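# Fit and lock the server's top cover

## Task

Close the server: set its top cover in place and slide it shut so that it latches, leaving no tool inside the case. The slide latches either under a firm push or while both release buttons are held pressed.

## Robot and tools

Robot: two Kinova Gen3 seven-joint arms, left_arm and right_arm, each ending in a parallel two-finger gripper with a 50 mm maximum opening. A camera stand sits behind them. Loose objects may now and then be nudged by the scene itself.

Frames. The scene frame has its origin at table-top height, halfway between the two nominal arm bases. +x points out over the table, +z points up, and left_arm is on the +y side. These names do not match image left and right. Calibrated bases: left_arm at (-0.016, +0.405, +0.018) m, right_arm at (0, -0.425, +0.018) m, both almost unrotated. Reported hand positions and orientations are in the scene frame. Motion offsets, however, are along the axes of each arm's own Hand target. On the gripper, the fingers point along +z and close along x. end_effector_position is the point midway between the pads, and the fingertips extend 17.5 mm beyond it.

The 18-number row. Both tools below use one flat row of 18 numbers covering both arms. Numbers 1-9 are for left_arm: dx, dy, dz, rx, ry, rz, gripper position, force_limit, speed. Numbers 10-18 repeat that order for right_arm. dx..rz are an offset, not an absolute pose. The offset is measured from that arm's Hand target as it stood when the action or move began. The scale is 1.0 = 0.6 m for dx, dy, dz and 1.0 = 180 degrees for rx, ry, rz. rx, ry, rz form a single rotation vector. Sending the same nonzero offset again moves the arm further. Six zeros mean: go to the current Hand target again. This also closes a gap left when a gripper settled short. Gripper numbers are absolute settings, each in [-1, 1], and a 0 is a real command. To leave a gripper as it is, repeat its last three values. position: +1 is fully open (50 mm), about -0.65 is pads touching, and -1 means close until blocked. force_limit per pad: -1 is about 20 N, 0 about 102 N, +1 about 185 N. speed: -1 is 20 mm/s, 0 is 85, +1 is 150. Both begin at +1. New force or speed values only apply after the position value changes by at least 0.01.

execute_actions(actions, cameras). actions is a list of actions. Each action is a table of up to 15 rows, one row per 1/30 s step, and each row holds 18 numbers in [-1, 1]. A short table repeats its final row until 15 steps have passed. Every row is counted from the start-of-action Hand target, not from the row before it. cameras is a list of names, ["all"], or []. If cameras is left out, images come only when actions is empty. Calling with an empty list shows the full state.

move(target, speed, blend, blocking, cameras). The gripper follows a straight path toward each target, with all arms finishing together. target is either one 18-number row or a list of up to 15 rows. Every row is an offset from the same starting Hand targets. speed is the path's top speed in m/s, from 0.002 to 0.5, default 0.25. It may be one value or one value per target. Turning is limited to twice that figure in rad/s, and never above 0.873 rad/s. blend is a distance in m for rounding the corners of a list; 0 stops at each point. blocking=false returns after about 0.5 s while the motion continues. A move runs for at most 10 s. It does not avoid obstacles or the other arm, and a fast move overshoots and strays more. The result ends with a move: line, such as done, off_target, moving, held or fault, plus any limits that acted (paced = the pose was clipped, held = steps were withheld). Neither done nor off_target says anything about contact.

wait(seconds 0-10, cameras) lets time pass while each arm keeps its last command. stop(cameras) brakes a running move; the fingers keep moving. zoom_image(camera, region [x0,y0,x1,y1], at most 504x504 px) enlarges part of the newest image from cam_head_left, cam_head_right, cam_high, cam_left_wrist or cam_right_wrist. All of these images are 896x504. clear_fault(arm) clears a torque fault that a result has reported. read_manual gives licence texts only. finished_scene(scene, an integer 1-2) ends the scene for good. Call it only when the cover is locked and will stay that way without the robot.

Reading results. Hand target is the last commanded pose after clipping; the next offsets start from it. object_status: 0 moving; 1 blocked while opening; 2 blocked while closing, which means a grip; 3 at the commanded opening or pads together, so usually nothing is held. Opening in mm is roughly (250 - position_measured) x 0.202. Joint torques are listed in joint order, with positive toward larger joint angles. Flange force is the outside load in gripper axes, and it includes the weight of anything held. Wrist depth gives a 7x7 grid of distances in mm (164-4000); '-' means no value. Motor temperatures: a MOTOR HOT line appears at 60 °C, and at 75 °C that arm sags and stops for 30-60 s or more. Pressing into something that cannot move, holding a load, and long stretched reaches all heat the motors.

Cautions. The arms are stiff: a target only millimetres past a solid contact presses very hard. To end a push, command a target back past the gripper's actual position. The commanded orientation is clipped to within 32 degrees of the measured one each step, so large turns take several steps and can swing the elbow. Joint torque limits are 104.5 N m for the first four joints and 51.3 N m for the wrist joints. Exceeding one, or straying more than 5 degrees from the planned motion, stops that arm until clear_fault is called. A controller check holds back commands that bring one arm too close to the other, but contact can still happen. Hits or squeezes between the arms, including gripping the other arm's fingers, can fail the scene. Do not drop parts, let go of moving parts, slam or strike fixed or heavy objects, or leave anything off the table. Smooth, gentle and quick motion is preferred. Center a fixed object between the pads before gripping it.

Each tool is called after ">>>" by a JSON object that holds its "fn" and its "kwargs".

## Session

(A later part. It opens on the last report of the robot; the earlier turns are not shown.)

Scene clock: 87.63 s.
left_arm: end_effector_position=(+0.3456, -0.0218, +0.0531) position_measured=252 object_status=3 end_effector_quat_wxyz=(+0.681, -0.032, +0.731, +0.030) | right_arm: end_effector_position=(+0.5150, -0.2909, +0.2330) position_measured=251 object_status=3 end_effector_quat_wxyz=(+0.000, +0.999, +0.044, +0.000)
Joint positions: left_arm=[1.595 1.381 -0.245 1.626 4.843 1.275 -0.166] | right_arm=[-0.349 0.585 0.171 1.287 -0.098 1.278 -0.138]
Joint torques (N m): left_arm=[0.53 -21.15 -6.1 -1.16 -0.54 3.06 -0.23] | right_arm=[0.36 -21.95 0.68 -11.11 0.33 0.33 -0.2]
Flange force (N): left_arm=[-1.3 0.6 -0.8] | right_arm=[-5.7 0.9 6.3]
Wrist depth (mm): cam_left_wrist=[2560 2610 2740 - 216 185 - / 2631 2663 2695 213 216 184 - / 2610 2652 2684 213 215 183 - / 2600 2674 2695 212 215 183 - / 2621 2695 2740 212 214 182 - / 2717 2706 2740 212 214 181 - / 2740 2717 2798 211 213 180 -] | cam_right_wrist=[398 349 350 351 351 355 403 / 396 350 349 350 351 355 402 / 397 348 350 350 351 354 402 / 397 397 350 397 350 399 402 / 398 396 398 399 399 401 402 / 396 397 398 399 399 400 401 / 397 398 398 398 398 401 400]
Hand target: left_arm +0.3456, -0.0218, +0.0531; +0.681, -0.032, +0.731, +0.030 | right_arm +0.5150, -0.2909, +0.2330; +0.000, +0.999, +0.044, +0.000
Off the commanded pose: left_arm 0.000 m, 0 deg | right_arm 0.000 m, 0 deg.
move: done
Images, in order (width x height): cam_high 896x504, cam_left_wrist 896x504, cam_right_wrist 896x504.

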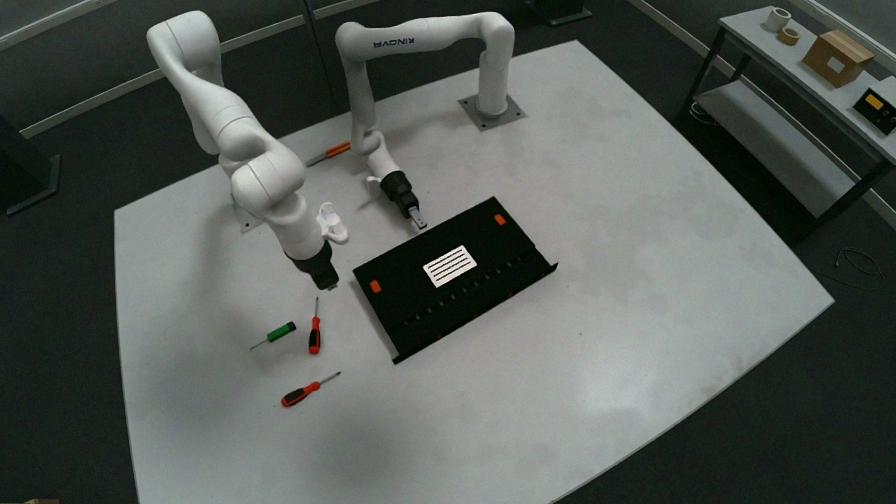

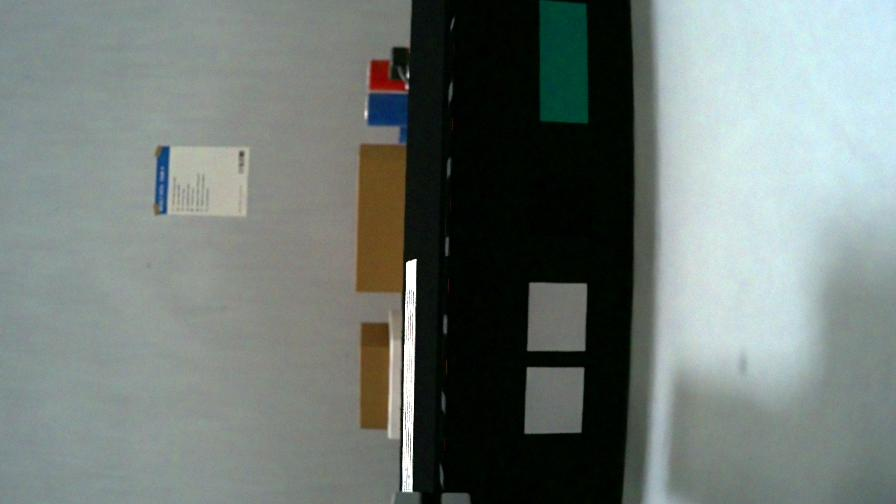

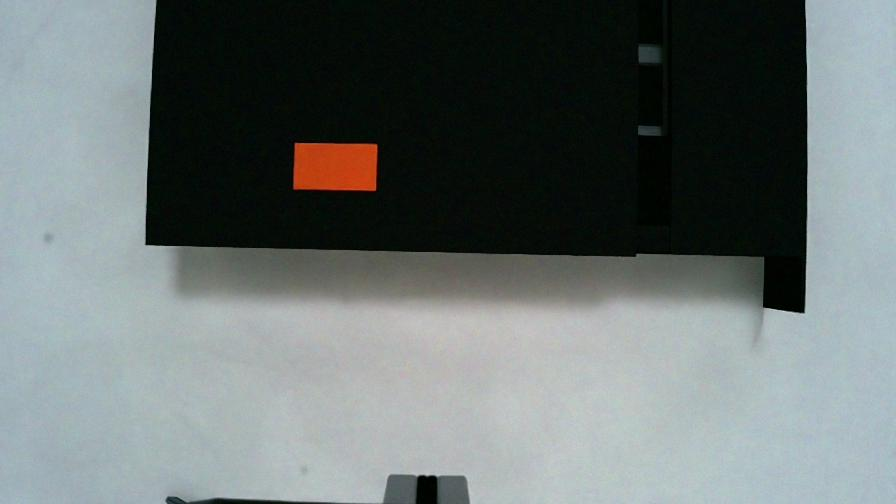

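>>> {"fn": "move", "kwargs": {"target": [[-0.00118, 0, 0.016626, 0, 0, 0, -1, -0.6, 0, 0.21107, -0.40115, 0.055, 0, 0.18333, 0, -1, -0.6, 0], [-0.00118, 0, 0.016626, 0, 0, 0, -1, -0.6, 0, 0.3081, -0.45785, 0.17167, 0, 0.18333, 0, -1, -0.6, 0], [-0.00118, 0, 0.016626, 0, 0, 0, -1, -0.6, 0, 0.30643, -0.46167, 0.315, 0, 0.18333, 0, -1, -0.6, 0], [-0.00118, 0, 0.016626, 0, 0, 0, -1, -0.6, 0, 0.27297, -0.46162, 0.315, 0, 0.18333, 0, -1, -0.6, 0]], "speed": [0.25, 0.2, 0.12, 0.05], "blend": [0.04, 0.03, 0.004, 0], "cameras": ["cam_right_wrist", "cam_high", "cam_left_wrist"]}}

Scene clock: 99.97 s.
left_arm: end_effector_position=(+0.3556, -0.0209, +0.0531) position_measured=252 object_status=3 end_effector_quat_wxyz=(+0.681, -0.032, +0.731, +0.030) | right_arm: end_effector_position=(+0.6537, -0.0007, +0.0438) position_measured=251 object_status=3 end_effector_quat_wxyz=(-0.012, +0.958, +0.042, +0.284)
Joint positions: left_arm=[1.58 1.383 -0.255 1.626 4.827 1.263 -0.162] | right_arm=[-0.85 1.097 0.333 1.127 0.153 0.498 -0.84]
Joint torques (N m): left_arm=[0.5 -21.2 -6.23 -1.19 -0.5 3.07 -0.24] | right_arm=[0.29 -28.74 3.92 -10.89 1 -0.86 -0.25]
Flange force (N): left_arm=[-1.2 0.6 -0.8] | right_arm=[-8.6 5.2 -1.2]
Wrist depth (mm): cam_left_wrist=[2631 2600 2652 - 206 185 - / 2621 2600 2706 - 205 185 - / 2610 2663 2674 - 205 184 - / 2580 2642 2674 - 204 183 - / 345 372 2740 - 204 182 - / 318 351 386 202 204 182 - / 333 357 2706 201 203 181 -] | cam_right_wrist=[- - - 223 241 270 314 / - - - 223 242 270 314 / - - - 223 242 270 314 / - - - 220 242 270 315 / - - - 224 243 271 316 / - - - 224 243 272 315 / - - - 220 243 272 316]
Hand target: left_arm +0.3556, -0.0209, +0.0531; +0.681, -0.032, +0.731, +0.030 | right_arm +0.6537, -0.0008, +0.0438; -0.012, +0.958, +0.042, +0.284
Off the commanded pose: left_arm 0.000 m, 0 deg | right_arm 0.000 m, 0 deg.
move: done
Images, in order (width x height): cam_high 896x504, cam_left_wrist 896x504, cam_right_wrist 896x504.

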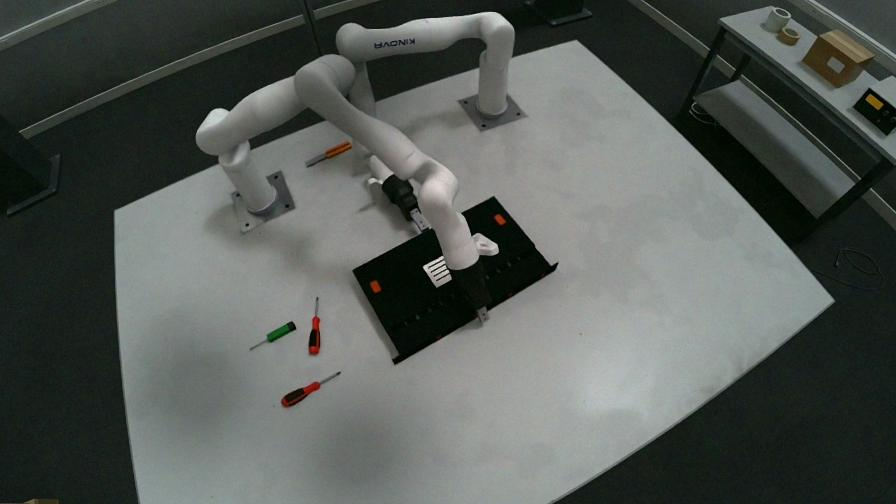

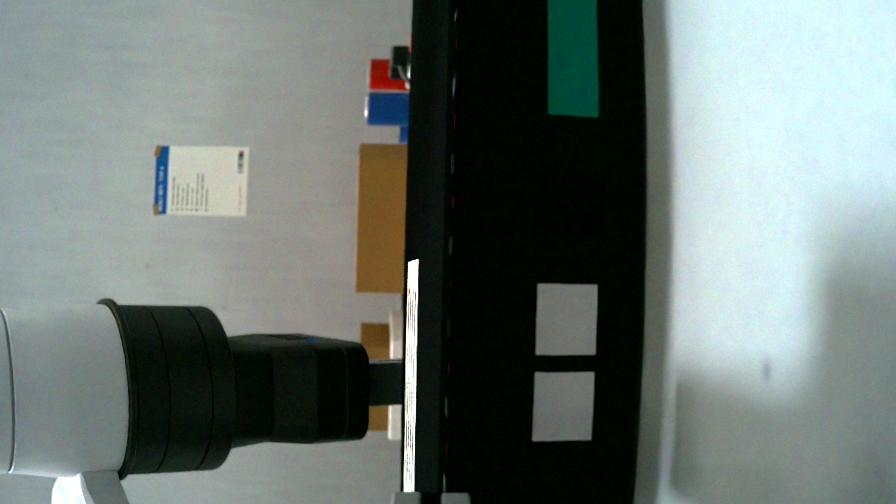

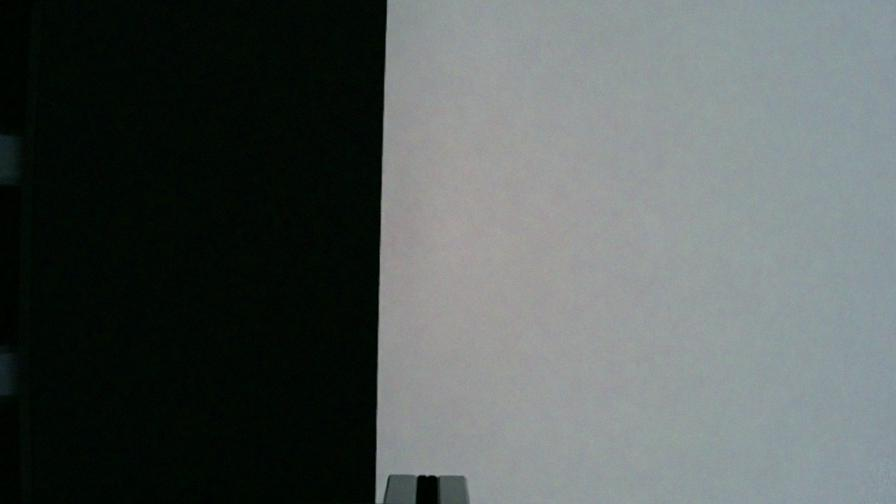

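>>> {"fn": "move", "kwargs": {"target": [-0.00165, -0.00001, 0.023276, 0, 0, 0, -1, -0.6, 0, 0, 0, 0, 0, 0, 0, -1, -0.6, 0], "speed": 0.03, "cameras": ["cam_right_wrist", "cam_high", "cam_left_wrist"]}}

Scene clock: 101.20 s.
left_arm: end_effector_position=(+0.3694, -0.0198, +0.0531) position_measured=252 object_status=3 end_effector_quat_wxyz=(+0.681, -0.032, +0.731, +0.030) | right_arm: end_effector_position=(+0.6537, -0.0007, +0.0438) position_measured=251 object_status=3 end_effector_quat_wxyz=(-0.012, +0.958, +0.042, +0.284)
Joint positions: left_arm=[1.559 1.385 -0.269 1.624 4.805 1.245 -0.158] | right_arm=[-0.85 1.097 0.333 1.127 0.153 0.498 -0.84]
Joint torques (N m): left_arm=[-8.59 -19.72 -12.73 -2.05 -1.73 2.07 -0.19] | right_arm=[0.25 -28.69 3.86 -10.88 0.99 -0.94 -0.27]
Flange force (N): left_arm=[-3.7 3.5 -24.8] | right_arm=[-8.3 5.1 -1.3]
Wrist depth (mm): cam_left_wrist=[2540 2663 2610 - 193 185 - / 2560 2695 2684 - 192 184 - / 2663 2652 2674 - 192 184 - / 2580 2684 2652 190 192 182 - / 337 406 2674 189 191 182 - / 308 340 373 189 191 190 - / 317 343 2706 188 191 180 -] | cam_right_wrist=[- - - 223 241 269 314 / - - - 223 242 270 314 / - - - 223 242 271 315 / - - - 219 243 271 315 / - - - 224 242 271 315 / - - - 224 243 272 316 / - - - 220 243 272 316]
Hand target: left_arm +0.3695, -0.0197, +0.0531; +0.681, -0.032, +0.731, +0.030 | right_arm +0.6537, -0.0007, +0.0438; -0.012, +0.958, +0.042, +0.284
Off the commanded pose: left_arm 0.000 m, 0 deg | right_arm 0.000 m, 0 deg.
move: done
Images, in order (width x height): cam_high 896x504, cam_left_wrist 896x504, cam_right_wrist 896x504.

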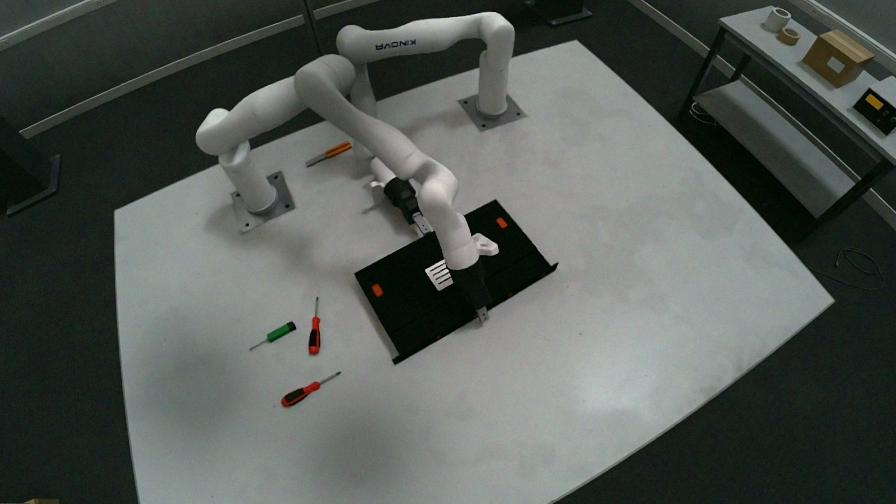

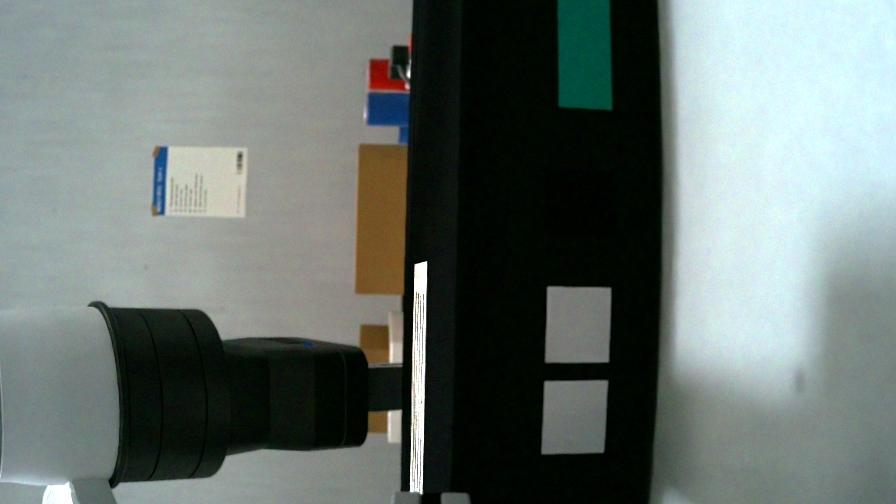

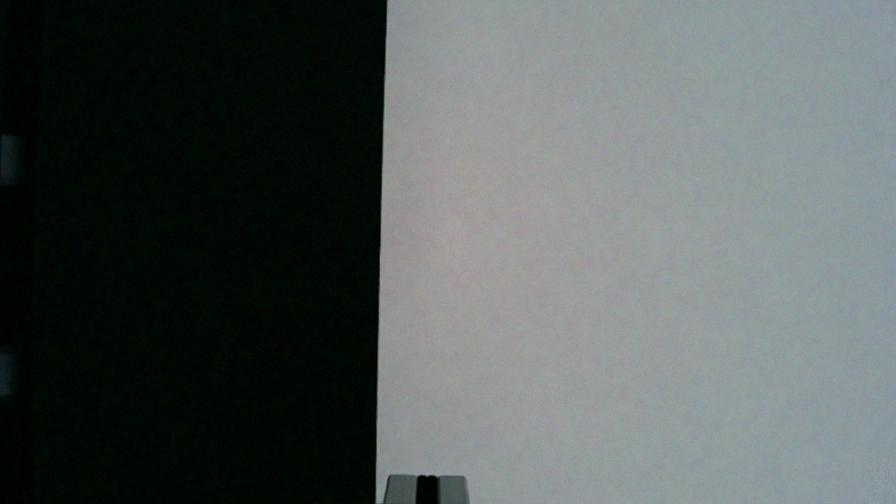

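>>> {"fn": "zoom_image", "kwargs": {"camera": "cam_high", "region": [490, 215, 570, 295]}}

>>> {"fn": "zoom_image", "kwargs": {"camera": "cam_high", "region": [350, 290, 440, 370]}}

>>> {"fn": "zoom_image", "kwargs": {"camera": "cam_right_wrist", "region": [0, 120, 100, 220]}}

Scaled by 6.300 from the camera's 896x504 image, which has a finer 1280x720 frame.

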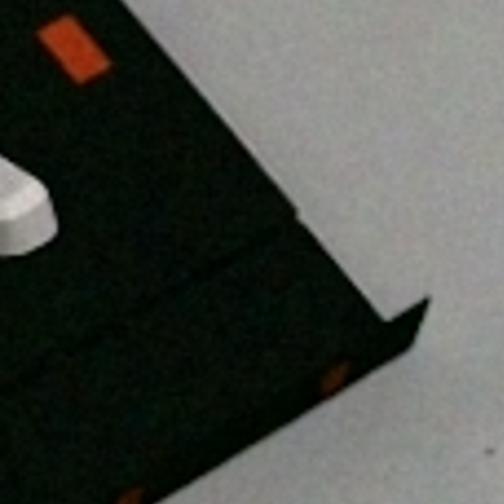

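Scaled by 5.600 from the camera's 896x504 image, which has a finer 1280x720 frame.

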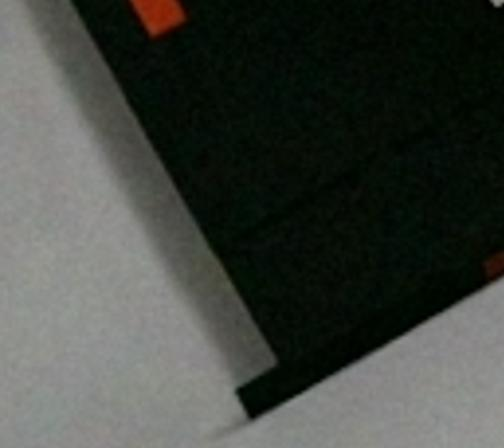

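Scaled by 5.040 from the camera's 896x504 image, which has a finer 1280x720 frame.

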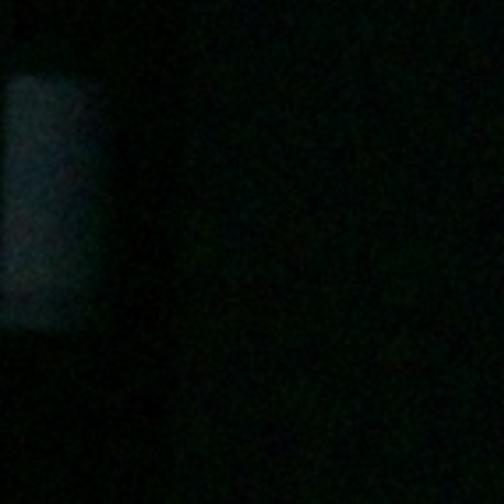

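>>> {"fn": "move", "kwargs": {"target": [-0.0003, 0, 0.004156, 0, 0, 0, -1, -0.6, 0, 0, 0, 0, 0, 0, 0, -1, -0.6, 0], "speed": 0.03, "cameras": ["cam_right_wrist", "cam_high"]}}

Scene clock: 102.20 s.
left_arm: end_effector_position=(+0.3722, -0.0195, +0.0532) position_measured=252 object_status=3 end_effector_quat_wxyz=(+0.681, -0.032, +0.731, +0.030) | right_arm: end_effector_position=(+0.6537, -0.0007, +0.0438) position_measured=251 object_status=3 end_effector_quat_wxyz=(-0.012, +0.958, +0.042, +0.284)
Joint positions: left_arm=[1.555 1.385 -0.272 1.624 4.801 1.242 -0.157] | right_arm=[-0.85 1.097 0.333 1.127 0.153 0.498 -0.84]
Joint torques (N m): left_arm=[-1.67 -20.98 -8.11 -0.73 -0.19 3.35 -0.25] | right_arm=[0.27 -28.67 3.86 -10.88 0.98 -0.97 -0.23]
Flange force (N): left_arm=[-0.7 -0.6 -5.0] | right_arm=[-8.3 5.0 -1.4]
Wrist depth (mm): cam_left_wrist=[2610 2610 2674 - 189 184 - / 2621 2621 2621 - 188 184 - / 2570 2610 2631 - 188 183 - / 2642 2674 2663 187 188 183 - / 328 401 2663 186 187 182 - / 305 337 369 186 188 181 - / 313 339 2763 185 187 180 -] | cam_right_wrist=[- - - 223 241 270 313 / - - - 223 242 270 314 / - - - 223 242 271 314 / - - - 219 242 271 315 / - - - 224 243 271 315 / - - - 224 243 271 316 / - - - 220 243 271 316]
Hand target: left_arm +0.3720, -0.0195, +0.0531; +0.681, -0.032, +0.731, +0.030 | right_arm +0.6537, -0.0007, +0.0438; -0.012, +0.958, +0.042, +0.284
Off the commanded pose: left_arm 0.000 m, 0 deg | right_arm 0.000 m, 0 deg.
move: done
Images, in order (width x height): cam_high 896x504, cam_right_wrist 896x504.

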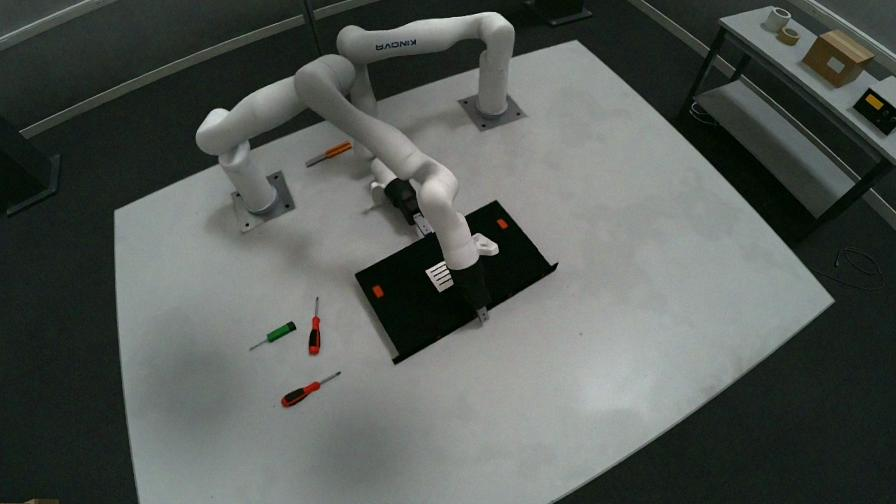

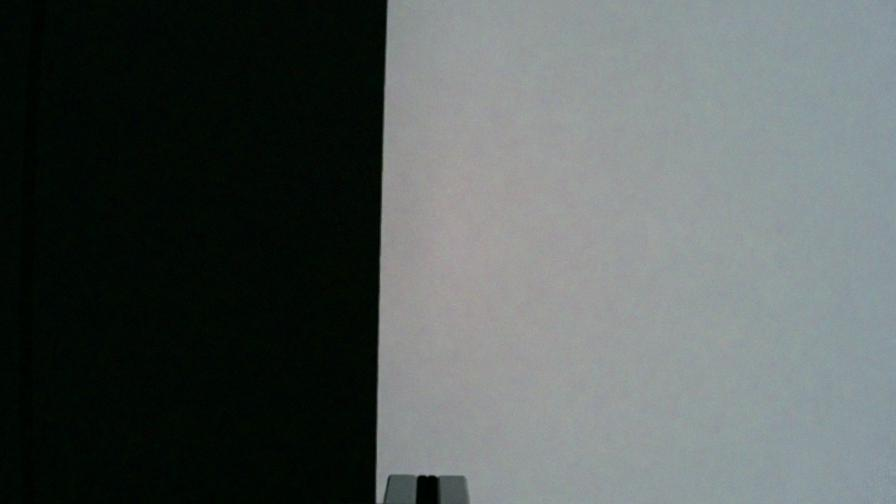

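>>> {"fn": "move", "kwargs": {"target": [-0.00035, 0, 0.00499, 0, 0, 0, -1, -0.6, 0, 0, 0, 0, 0, 0, 0, -1, -0.6, 0], "speed": 0.03, "cameras": ["cam_right_wrist", "cam_high", "cam_left_wrist"]}}

Scene clock: 103.07 s.
left_arm: end_effector_position=(+0.3750, -0.0193, +0.0531) position_measured=252 object_status=3 end_effector_quat_wxyz=(+0.681, -0.032, +0.731, +0.030) | right_arm: end_effector_position=(+0.6537, -0.0007, +0.0438) position_measured=251 object_status=3 end_effector_quat_wxyz=(-0.012, +0.958, +0.042, +0.284)
Joint positions: left_arm=[1.55 1.386 -0.274 1.623 4.797 1.239 -0.156] | right_arm=[-0.85 1.097 0.333 1.127 0.153 0.498 -0.84]
Joint torques (N m): left_arm=[-6.84 -20.08 -11.41 -1.89 -1.35 2.35 -0.18] | right_arm=[0.26 -28.75 3.86 -10.86 0.99 -0.93 -0.24]
Flange force (N): left_arm=[-3.2 2.8 -19.8] | right_arm=[-8.3 4.9 -1.1]
Wrist depth (mm): cam_left_wrist=[2590 2610 2590 - 188 184 - / 2570 2590 2684 - 188 184 - / 2570 2642 2717 - 187 183 - / 2560 2610 2706 186 187 183 - / 328 403 2663 185 186 182 - / 303 334 367 184 186 181 - / 311 336 2729 184 186 180 -] | cam_right_wrist=[- - - 223 242 270 313 / - - - 223 242 270 314 / - - - 223 242 271 315 / - - - 224 243 271 315 / - - - 224 243 271 316 / - - - 224 243 272 315 / - - - 220 243 272 316]
Hand target: left_arm +0.3750, -0.0192, +0.0531; +0.681, -0.032, +0.731, +0.030 | right_arm +0.6537, -0.0007, +0.0438; -0.012, +0.958, +0.042, +0.284
Off the commanded pose: left_arm 0.000 m, 0 deg | right_arm 0.000 m, 0 deg.
move: done
Images, in order (width x height): cam_high 896x504, cam_left_wrist 896x504, cam_right_wrist 896x504.

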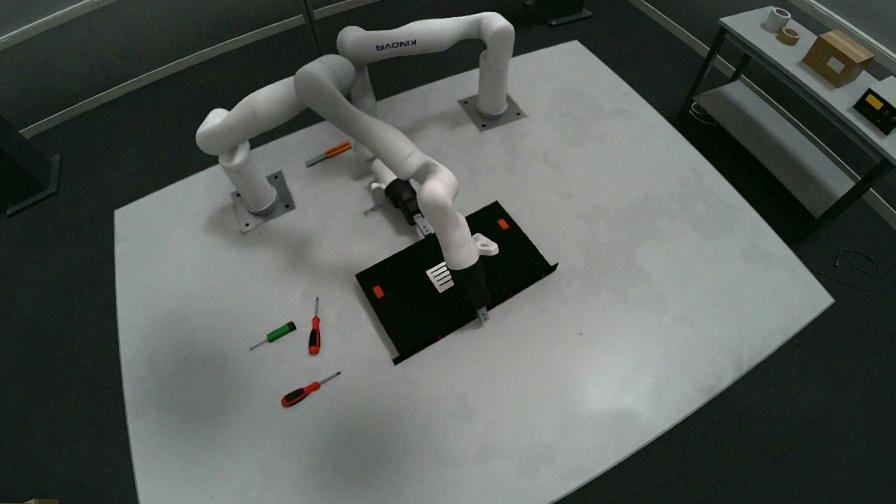

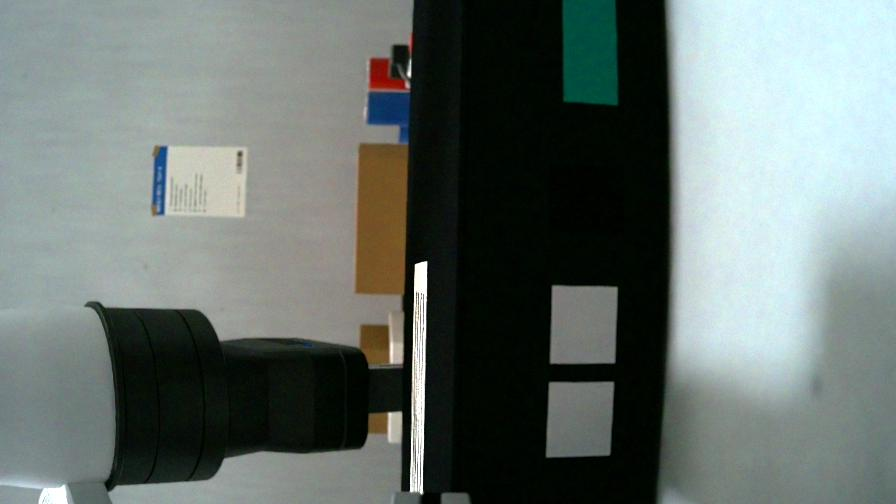

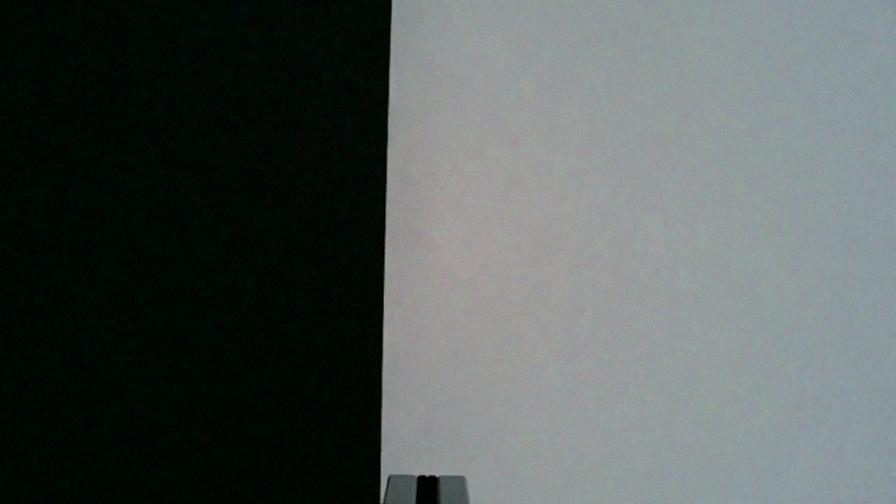

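>>> {"fn": "move", "kwargs": {"target": [-0.00035, 0, 0.00499, 0, 0, 0, -1, -0.6, 0, 0, 0, 0, 0, 0, 0, -1, -0.6, 0], "speed": 0.03, "cameras": ["cam_right_wrist", "cam_high"]}}

Scene clock: 103.93 s.
left_arm: end_effector_position=(+0.3779, -0.0190, +0.0531) position_measured=252 object_status=3 end_effector_quat_wxyz=(+0.681, -0.032, +0.731, +0.030) | right_arm: end_effector_position=(+0.6539, -0.0008, +0.0440) position_measured=251 object_status=3 end_effector_quat_wxyz=(-0.012, +0.958, +0.042, +0.284)
Joint positions: left_arm=[1.546 1.387 -0.277 1.623 4.792 1.235 -0.155] | right_arm=[-0.85 1.097 0.333 1.127 0.154 0.498 -0.84]
Joint torques (N m): left_arm=[-15.26 -18.02 -16.43 -2.84 -2.45 0.8 -0.16] | right_arm=[-5.56 -22.52 -2.84 -4 -0.85 2.5 -0.26]
Flange force (N): left_arm=[-7.5 6.1 -42.2] | right_arm=[7.9 4.3 3.9]
Wrist depth (mm): cam_left_wrist=[2621 2610 2600 - 188 184 - / 2550 2580 2751 - 187 184 - / 2560 2684 2706 - 187 183 - / 2652 2642 2706 186 187 182 - / 328 405 2652 185 186 182 - / 302 335 366 184 186 181 - / 312 335 2729 184 186 180 -] | cam_right_wrist=[- - - 225 244 272 317 / - - - 225 244 273 317 / - - - 225 244 272 318 / - - - 225 244 273 318 / - - - 225 245 274 318 / - - - 226 245 274 319 / - - - 221 245 274 319]
Hand target: left_arm +0.3780, -0.0190, +0.0531; +0.681, -0.032, +0.731, +0.030 | right_arm +0.6537, -0.0008, +0.0438; -0.012, +0.958, +0.042, +0.284
Off the commanded pose: left_arm 0.000 m, 0 deg | right_arm 0.000 m, 0 deg.
move: done
Images, in order (width x height): cam_high 896x504, cam_right_wrist 896x504.

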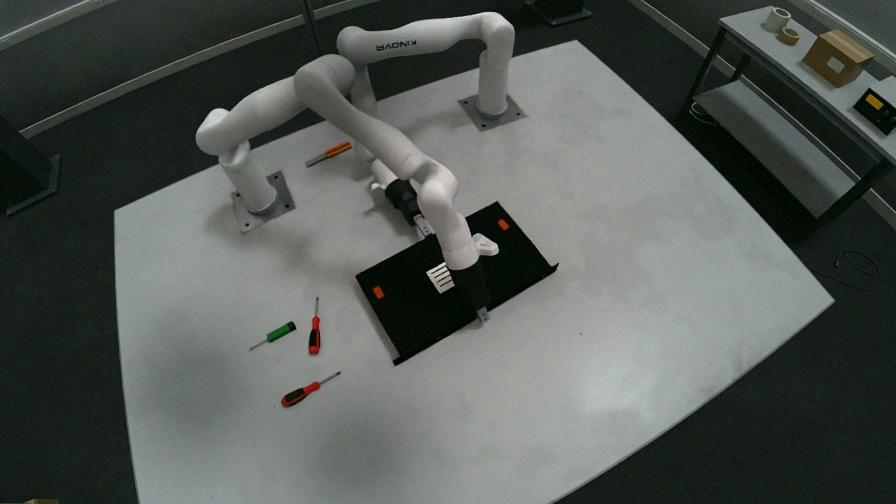

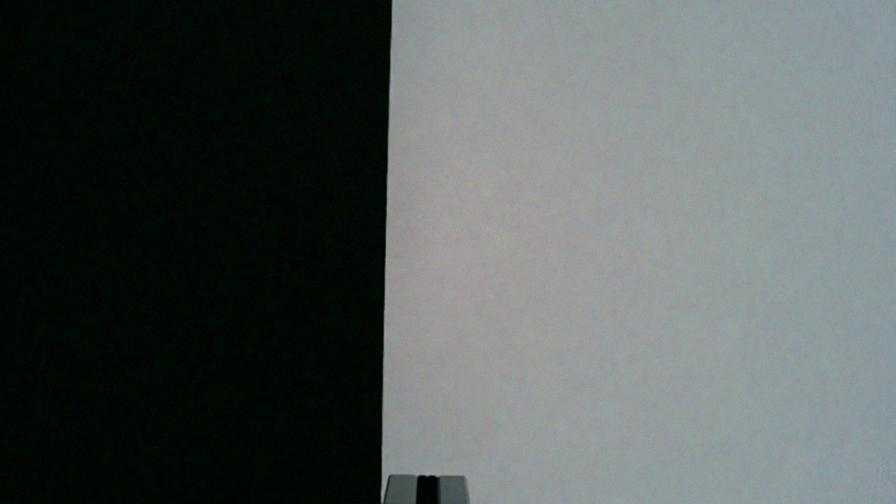

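>>> {"fn": "zoom_image", "kwargs": {"camera": "cam_high", "region": [490, 215, 570, 295]}}

>>> {"fn": "zoom_image", "kwargs": {"camera": "cam_high", "region": [350, 290, 440, 370]}}

>>> {"fn": "zoom_image", "kwargs": {"camera": "cam_right_wrist", "region": [0, 0, 100, 100]}}

Scaled by 6.300 from the camera's 896x504 image, which has a finer 1280x720 frame.

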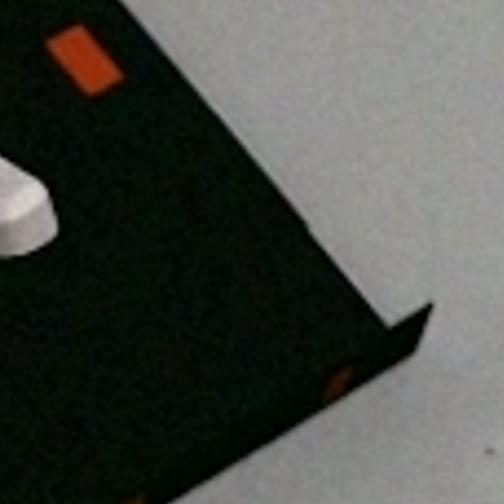

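Scaled by 5.600 from the camera's 896x504 image, which has a finer 1280x720 frame.

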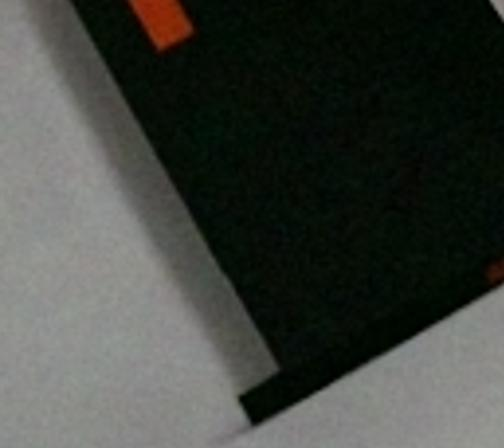

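Scaled by 5.040 from the camera's 896x504 image, which has a finer 1280x720 frame.

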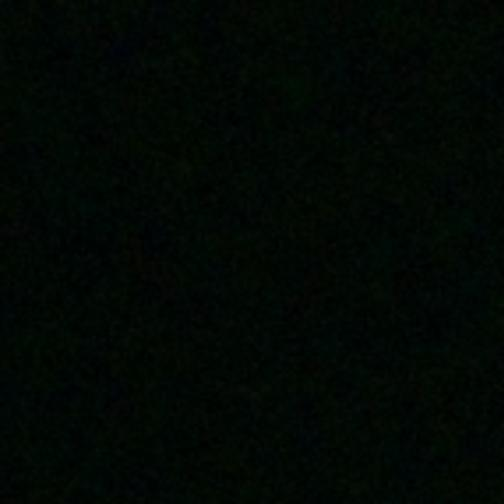

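>>> {"fn": "move", "kwargs": {"target": [-0.00018, 0, 0.0025, 0, 0, 0, -1, -0.6, 0, 0, 0, 0, 0, 0, 0, -1, -0.6, 0], "speed": 0.03, "cameras": ["cam_right_wrist", "cam_high"]}}

Scene clock: 105.10 s.
left_arm: end_effector_position=(+0.3795, -0.0189, +0.0531) position_measured=252 object_status=3 end_effector_quat_wxyz=(+0.681, -0.032, +0.731, +0.030) | right_arm: end_effector_position=(+0.6537, -0.0007, +0.0438) position_measured=251 object_status=3 end_effector_quat_wxyz=(-0.012, +0.958, +0.042, +0.284)
Joint positions: left_arm=[1.543 1.387 -0.279 1.622 4.79 1.233 -0.155] | right_arm=[-0.85 1.097 0.333 1.127 0.154 0.498 -0.84]
Joint torques (N m): left_arm=[-21.38 -16.63 -20.14 -4.02 -3.59 -0.49 -0.09] | right_arm=[-9.72 -18.46 -7.52 0 -2.2 4.49 -0.29]
Flange force (N): left_arm=[-11.0 9.6 -59.4] | right_arm=[17.8 5.1 6.3]
Wrist depth (mm): cam_left_wrist=[2511 2652 2621 - 188 185 - / 2580 2600 2600 - 188 184 - / 2560 2621 2642 - 187 183 - / 2610 2717 2717 186 187 183 - / 327 407 2684 185 186 182 - / 303 335 366 184 186 181 - / 310 334 2695 184 186 180 -] | cam_right_wrist=[- - - 225 245 273 319 / - - - 226 245 274 319 / - - - 226 245 273 319 / - - - 226 245 274 320 / - - - 226 246 275 320 / - - - 226 245 274 321 / - - - 222 246 276 321]
Hand target: left_arm +0.3795, -0.0188, +0.0531; +0.681, -0.032, +0.731, +0.030 | right_arm +0.6537, -0.0008, +0.0438; -0.012, +0.958, +0.042, +0.284
Off the commanded pose: left_arm 0.000 m, 0 deg | right_arm 0.000 m, 0 deg.
move: done
Images, in order (width x height): cam_high 896x504, cam_right_wrist 896x504.

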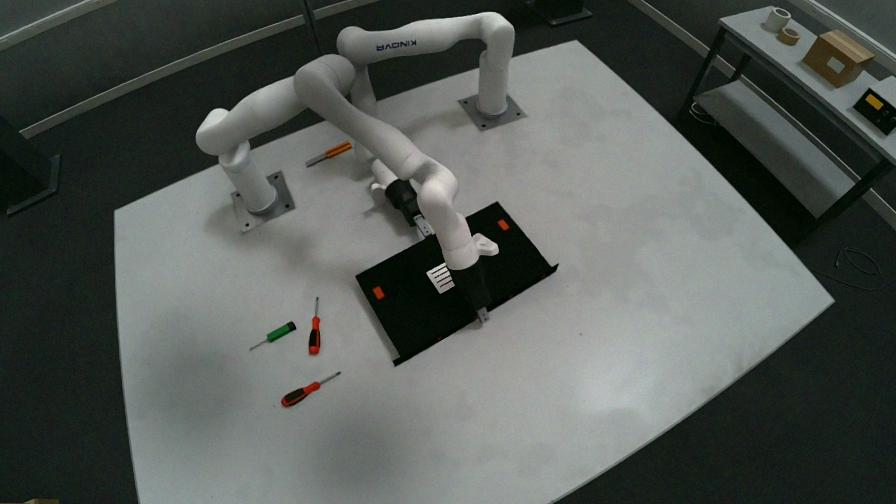

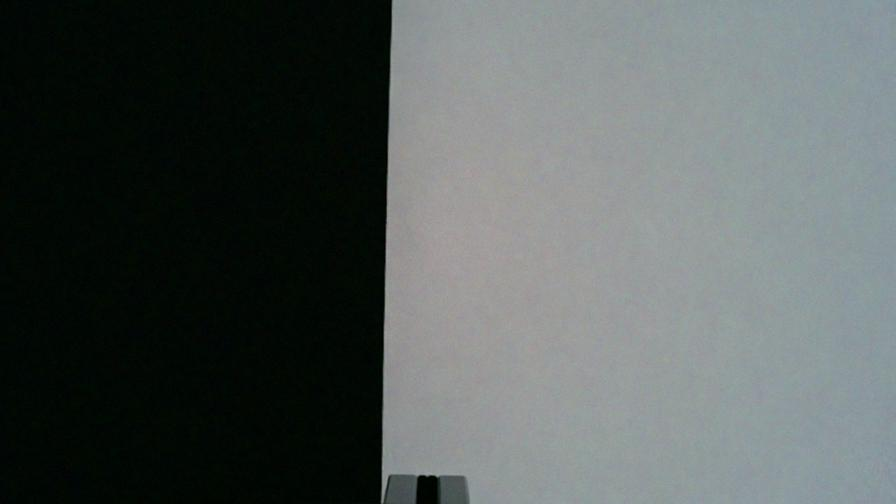

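>>> {"fn": "zoom_image", "kwargs": {"camera": "cam_high", "region": [490, 215, 570, 295]}}

>>> {"fn": "move", "kwargs": {"target": [[0.0006, 0, -0.01, 0, 0, 0, -1, -0.6, 0, 0, 0, 0, 0, 0, 0, -1, -0.6, 0], [0.0048, 0, -0.0667, 0, 0, 0, -1, -0.6, 0, 0.03, 0, 0.018, 0, 0, 0, -1, -0.6, 0]], "speed": [0.03, 0.12], "blend": [0.001, 0], "cameras": ["all"]}}

Scaled by 6.300 from the camera's 896x504 image, which has a finer 1280x720 frame.

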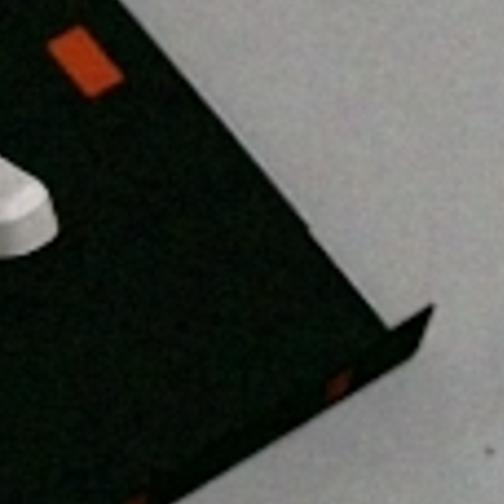

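Scene clock: 106.67 s.
left_arm: end_effector_position=(+0.3396, -0.0224, +0.0531) position_measured=252 object_status=3 end_effector_quat_wxyz=(+0.681, -0.032, +0.731, +0.030) | right_arm: end_effector_position=(+0.6746, +0.0011, +0.0446) position_measured=251 object_status=3 end_effector_quat_wxyz=(-0.012, +0.958, +0.042, +0.284)
Joint positions: left_arm=[1.604 1.381 -0.239 1.625 4.853 1.283 -0.168] | right_arm=[-0.81 1.13 0.313 1.033 0.147 0.548 -0.808]
Joint torques (N m): left_arm=[0.32 -21.14 -6.08 -1.09 -0.56 3.07 -0.22] | right_arm=[0.46 -29.48 3.58 -11.17 1.02 -1.08 -0.27]
Flange force (N): left_arm=[-1.2 0.4 -1.2] | right_arm=[-8.5 4.6 -1.6]
Wrist depth (mm): cam_left_wrist=[2631 2663 2631 224 226 185 - / 2621 2684 2695 224 226 184 - / 2642 2695 2729 223 225 183 - / 2706 2706 2740 223 224 183 - / 368 402 2695 222 225 182 - / 347 385 424 222 224 191 - / 370 400 2740 222 224 180 -] | cam_right_wrist=[- - 208 220 243 271 315 / - - 208 220 243 271 315 / - - 208 220 243 272 316 / - - 208 220 244 271 316 / - - 208 221 243 272 317 / - - 209 221 244 272 318 / - - 205 217 244 273 318]
Hand target: left_arm +0.3395, -0.0224, +0.0531; +0.681, -0.032, +0.731, +0.030 | right_arm +0.6746, +0.0011, +0.0446; -0.012, +0.958, +0.042, +0.284
Off the commanded pose: left_arm 0.000 m, 0 deg | right_arm 0.000 m, 0 deg.
move: done

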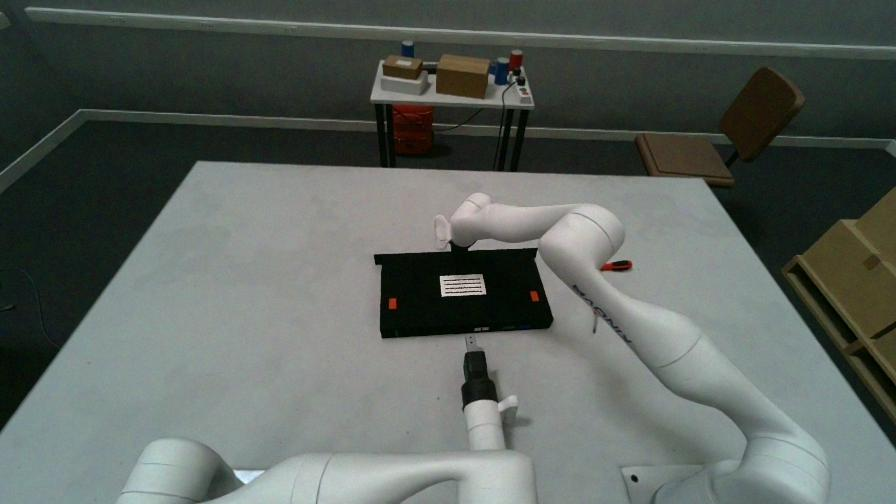

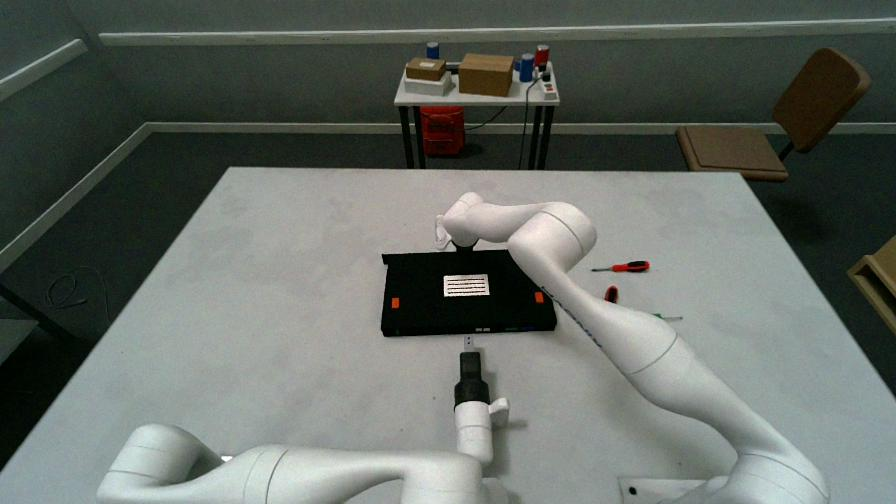

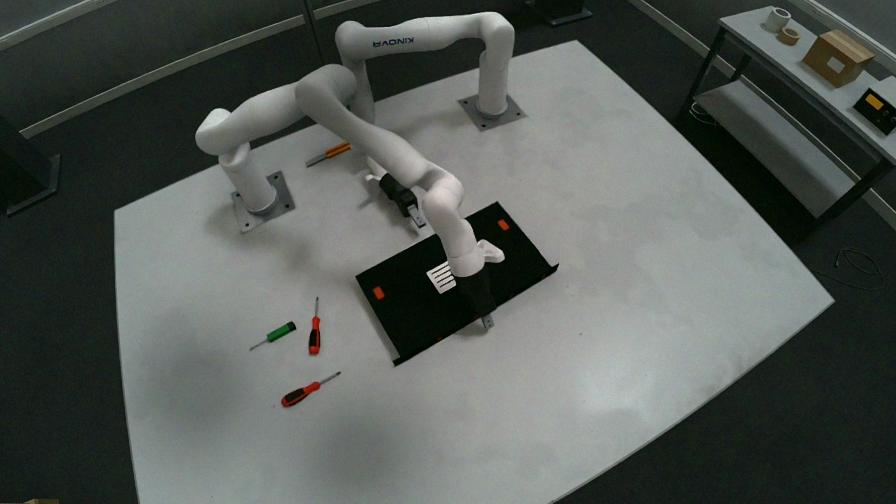

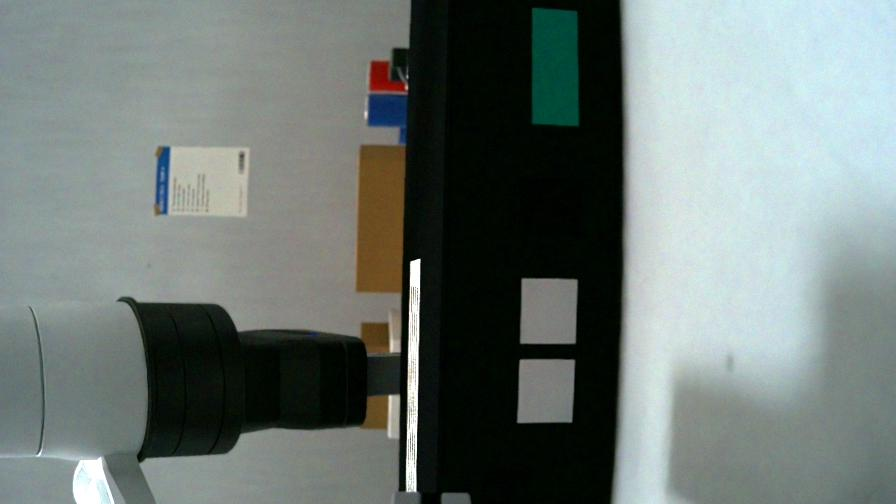

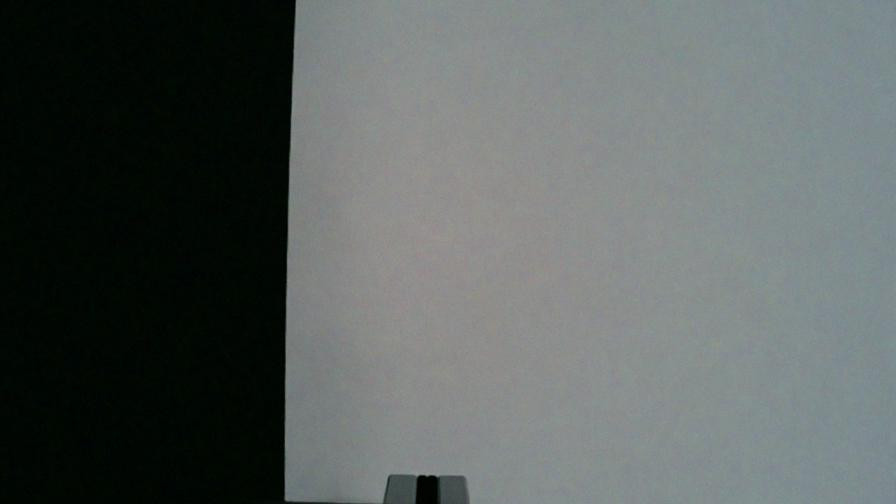

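>>> {"fn": "zoom_image", "kwargs": {"camera": "cam_high", "region": [490, 215, 570, 295]}}

>>> {"fn": "zoom_image", "kwargs": {"camera": "cam_high", "region": [350, 290, 440, 370]}}

>>> {"fn": "zoom_image", "kwargs": {"camera": "cam_head_left", "region": [365, 235, 465, 345]}}

>>> {"fn": "zoom_image", "kwargs": {"camera": "cam_head_right", "region": [465, 235, 565, 345]}}

Scaled by 6.300 from the camera's 896x504 image, which has a finer 1280x720 frame.

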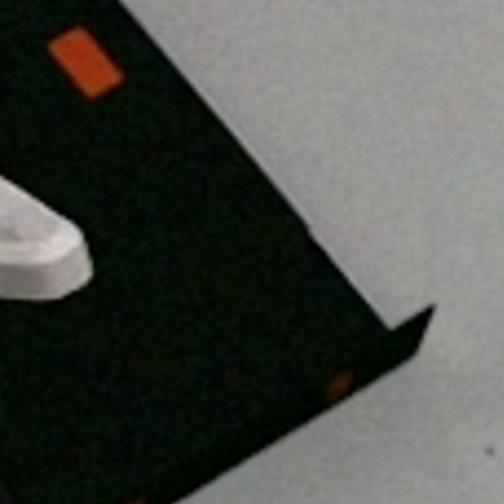

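Scaled by 5.600 from the camera's 896x504 image, which has a finer 1280x720 frame.

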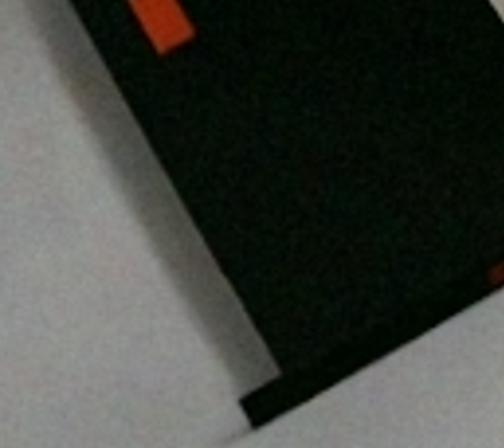

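Scaled by 4.582 from the camera's 896x504 image, which has a finer 1280x720 frame.

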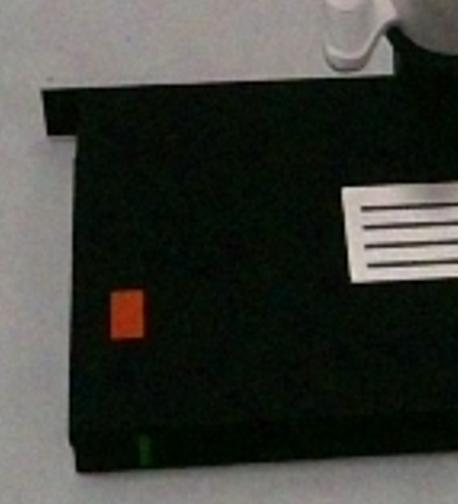

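Scaled by 4.582 from the camera's 896x504 image, which has a finer 1280x720 frame.

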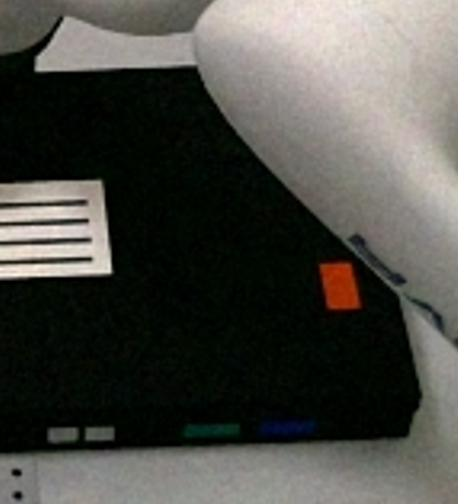

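>>> {"fn": "finished_scene", "kwargs": {"scene": 2}}

The scene is finished: the task was done.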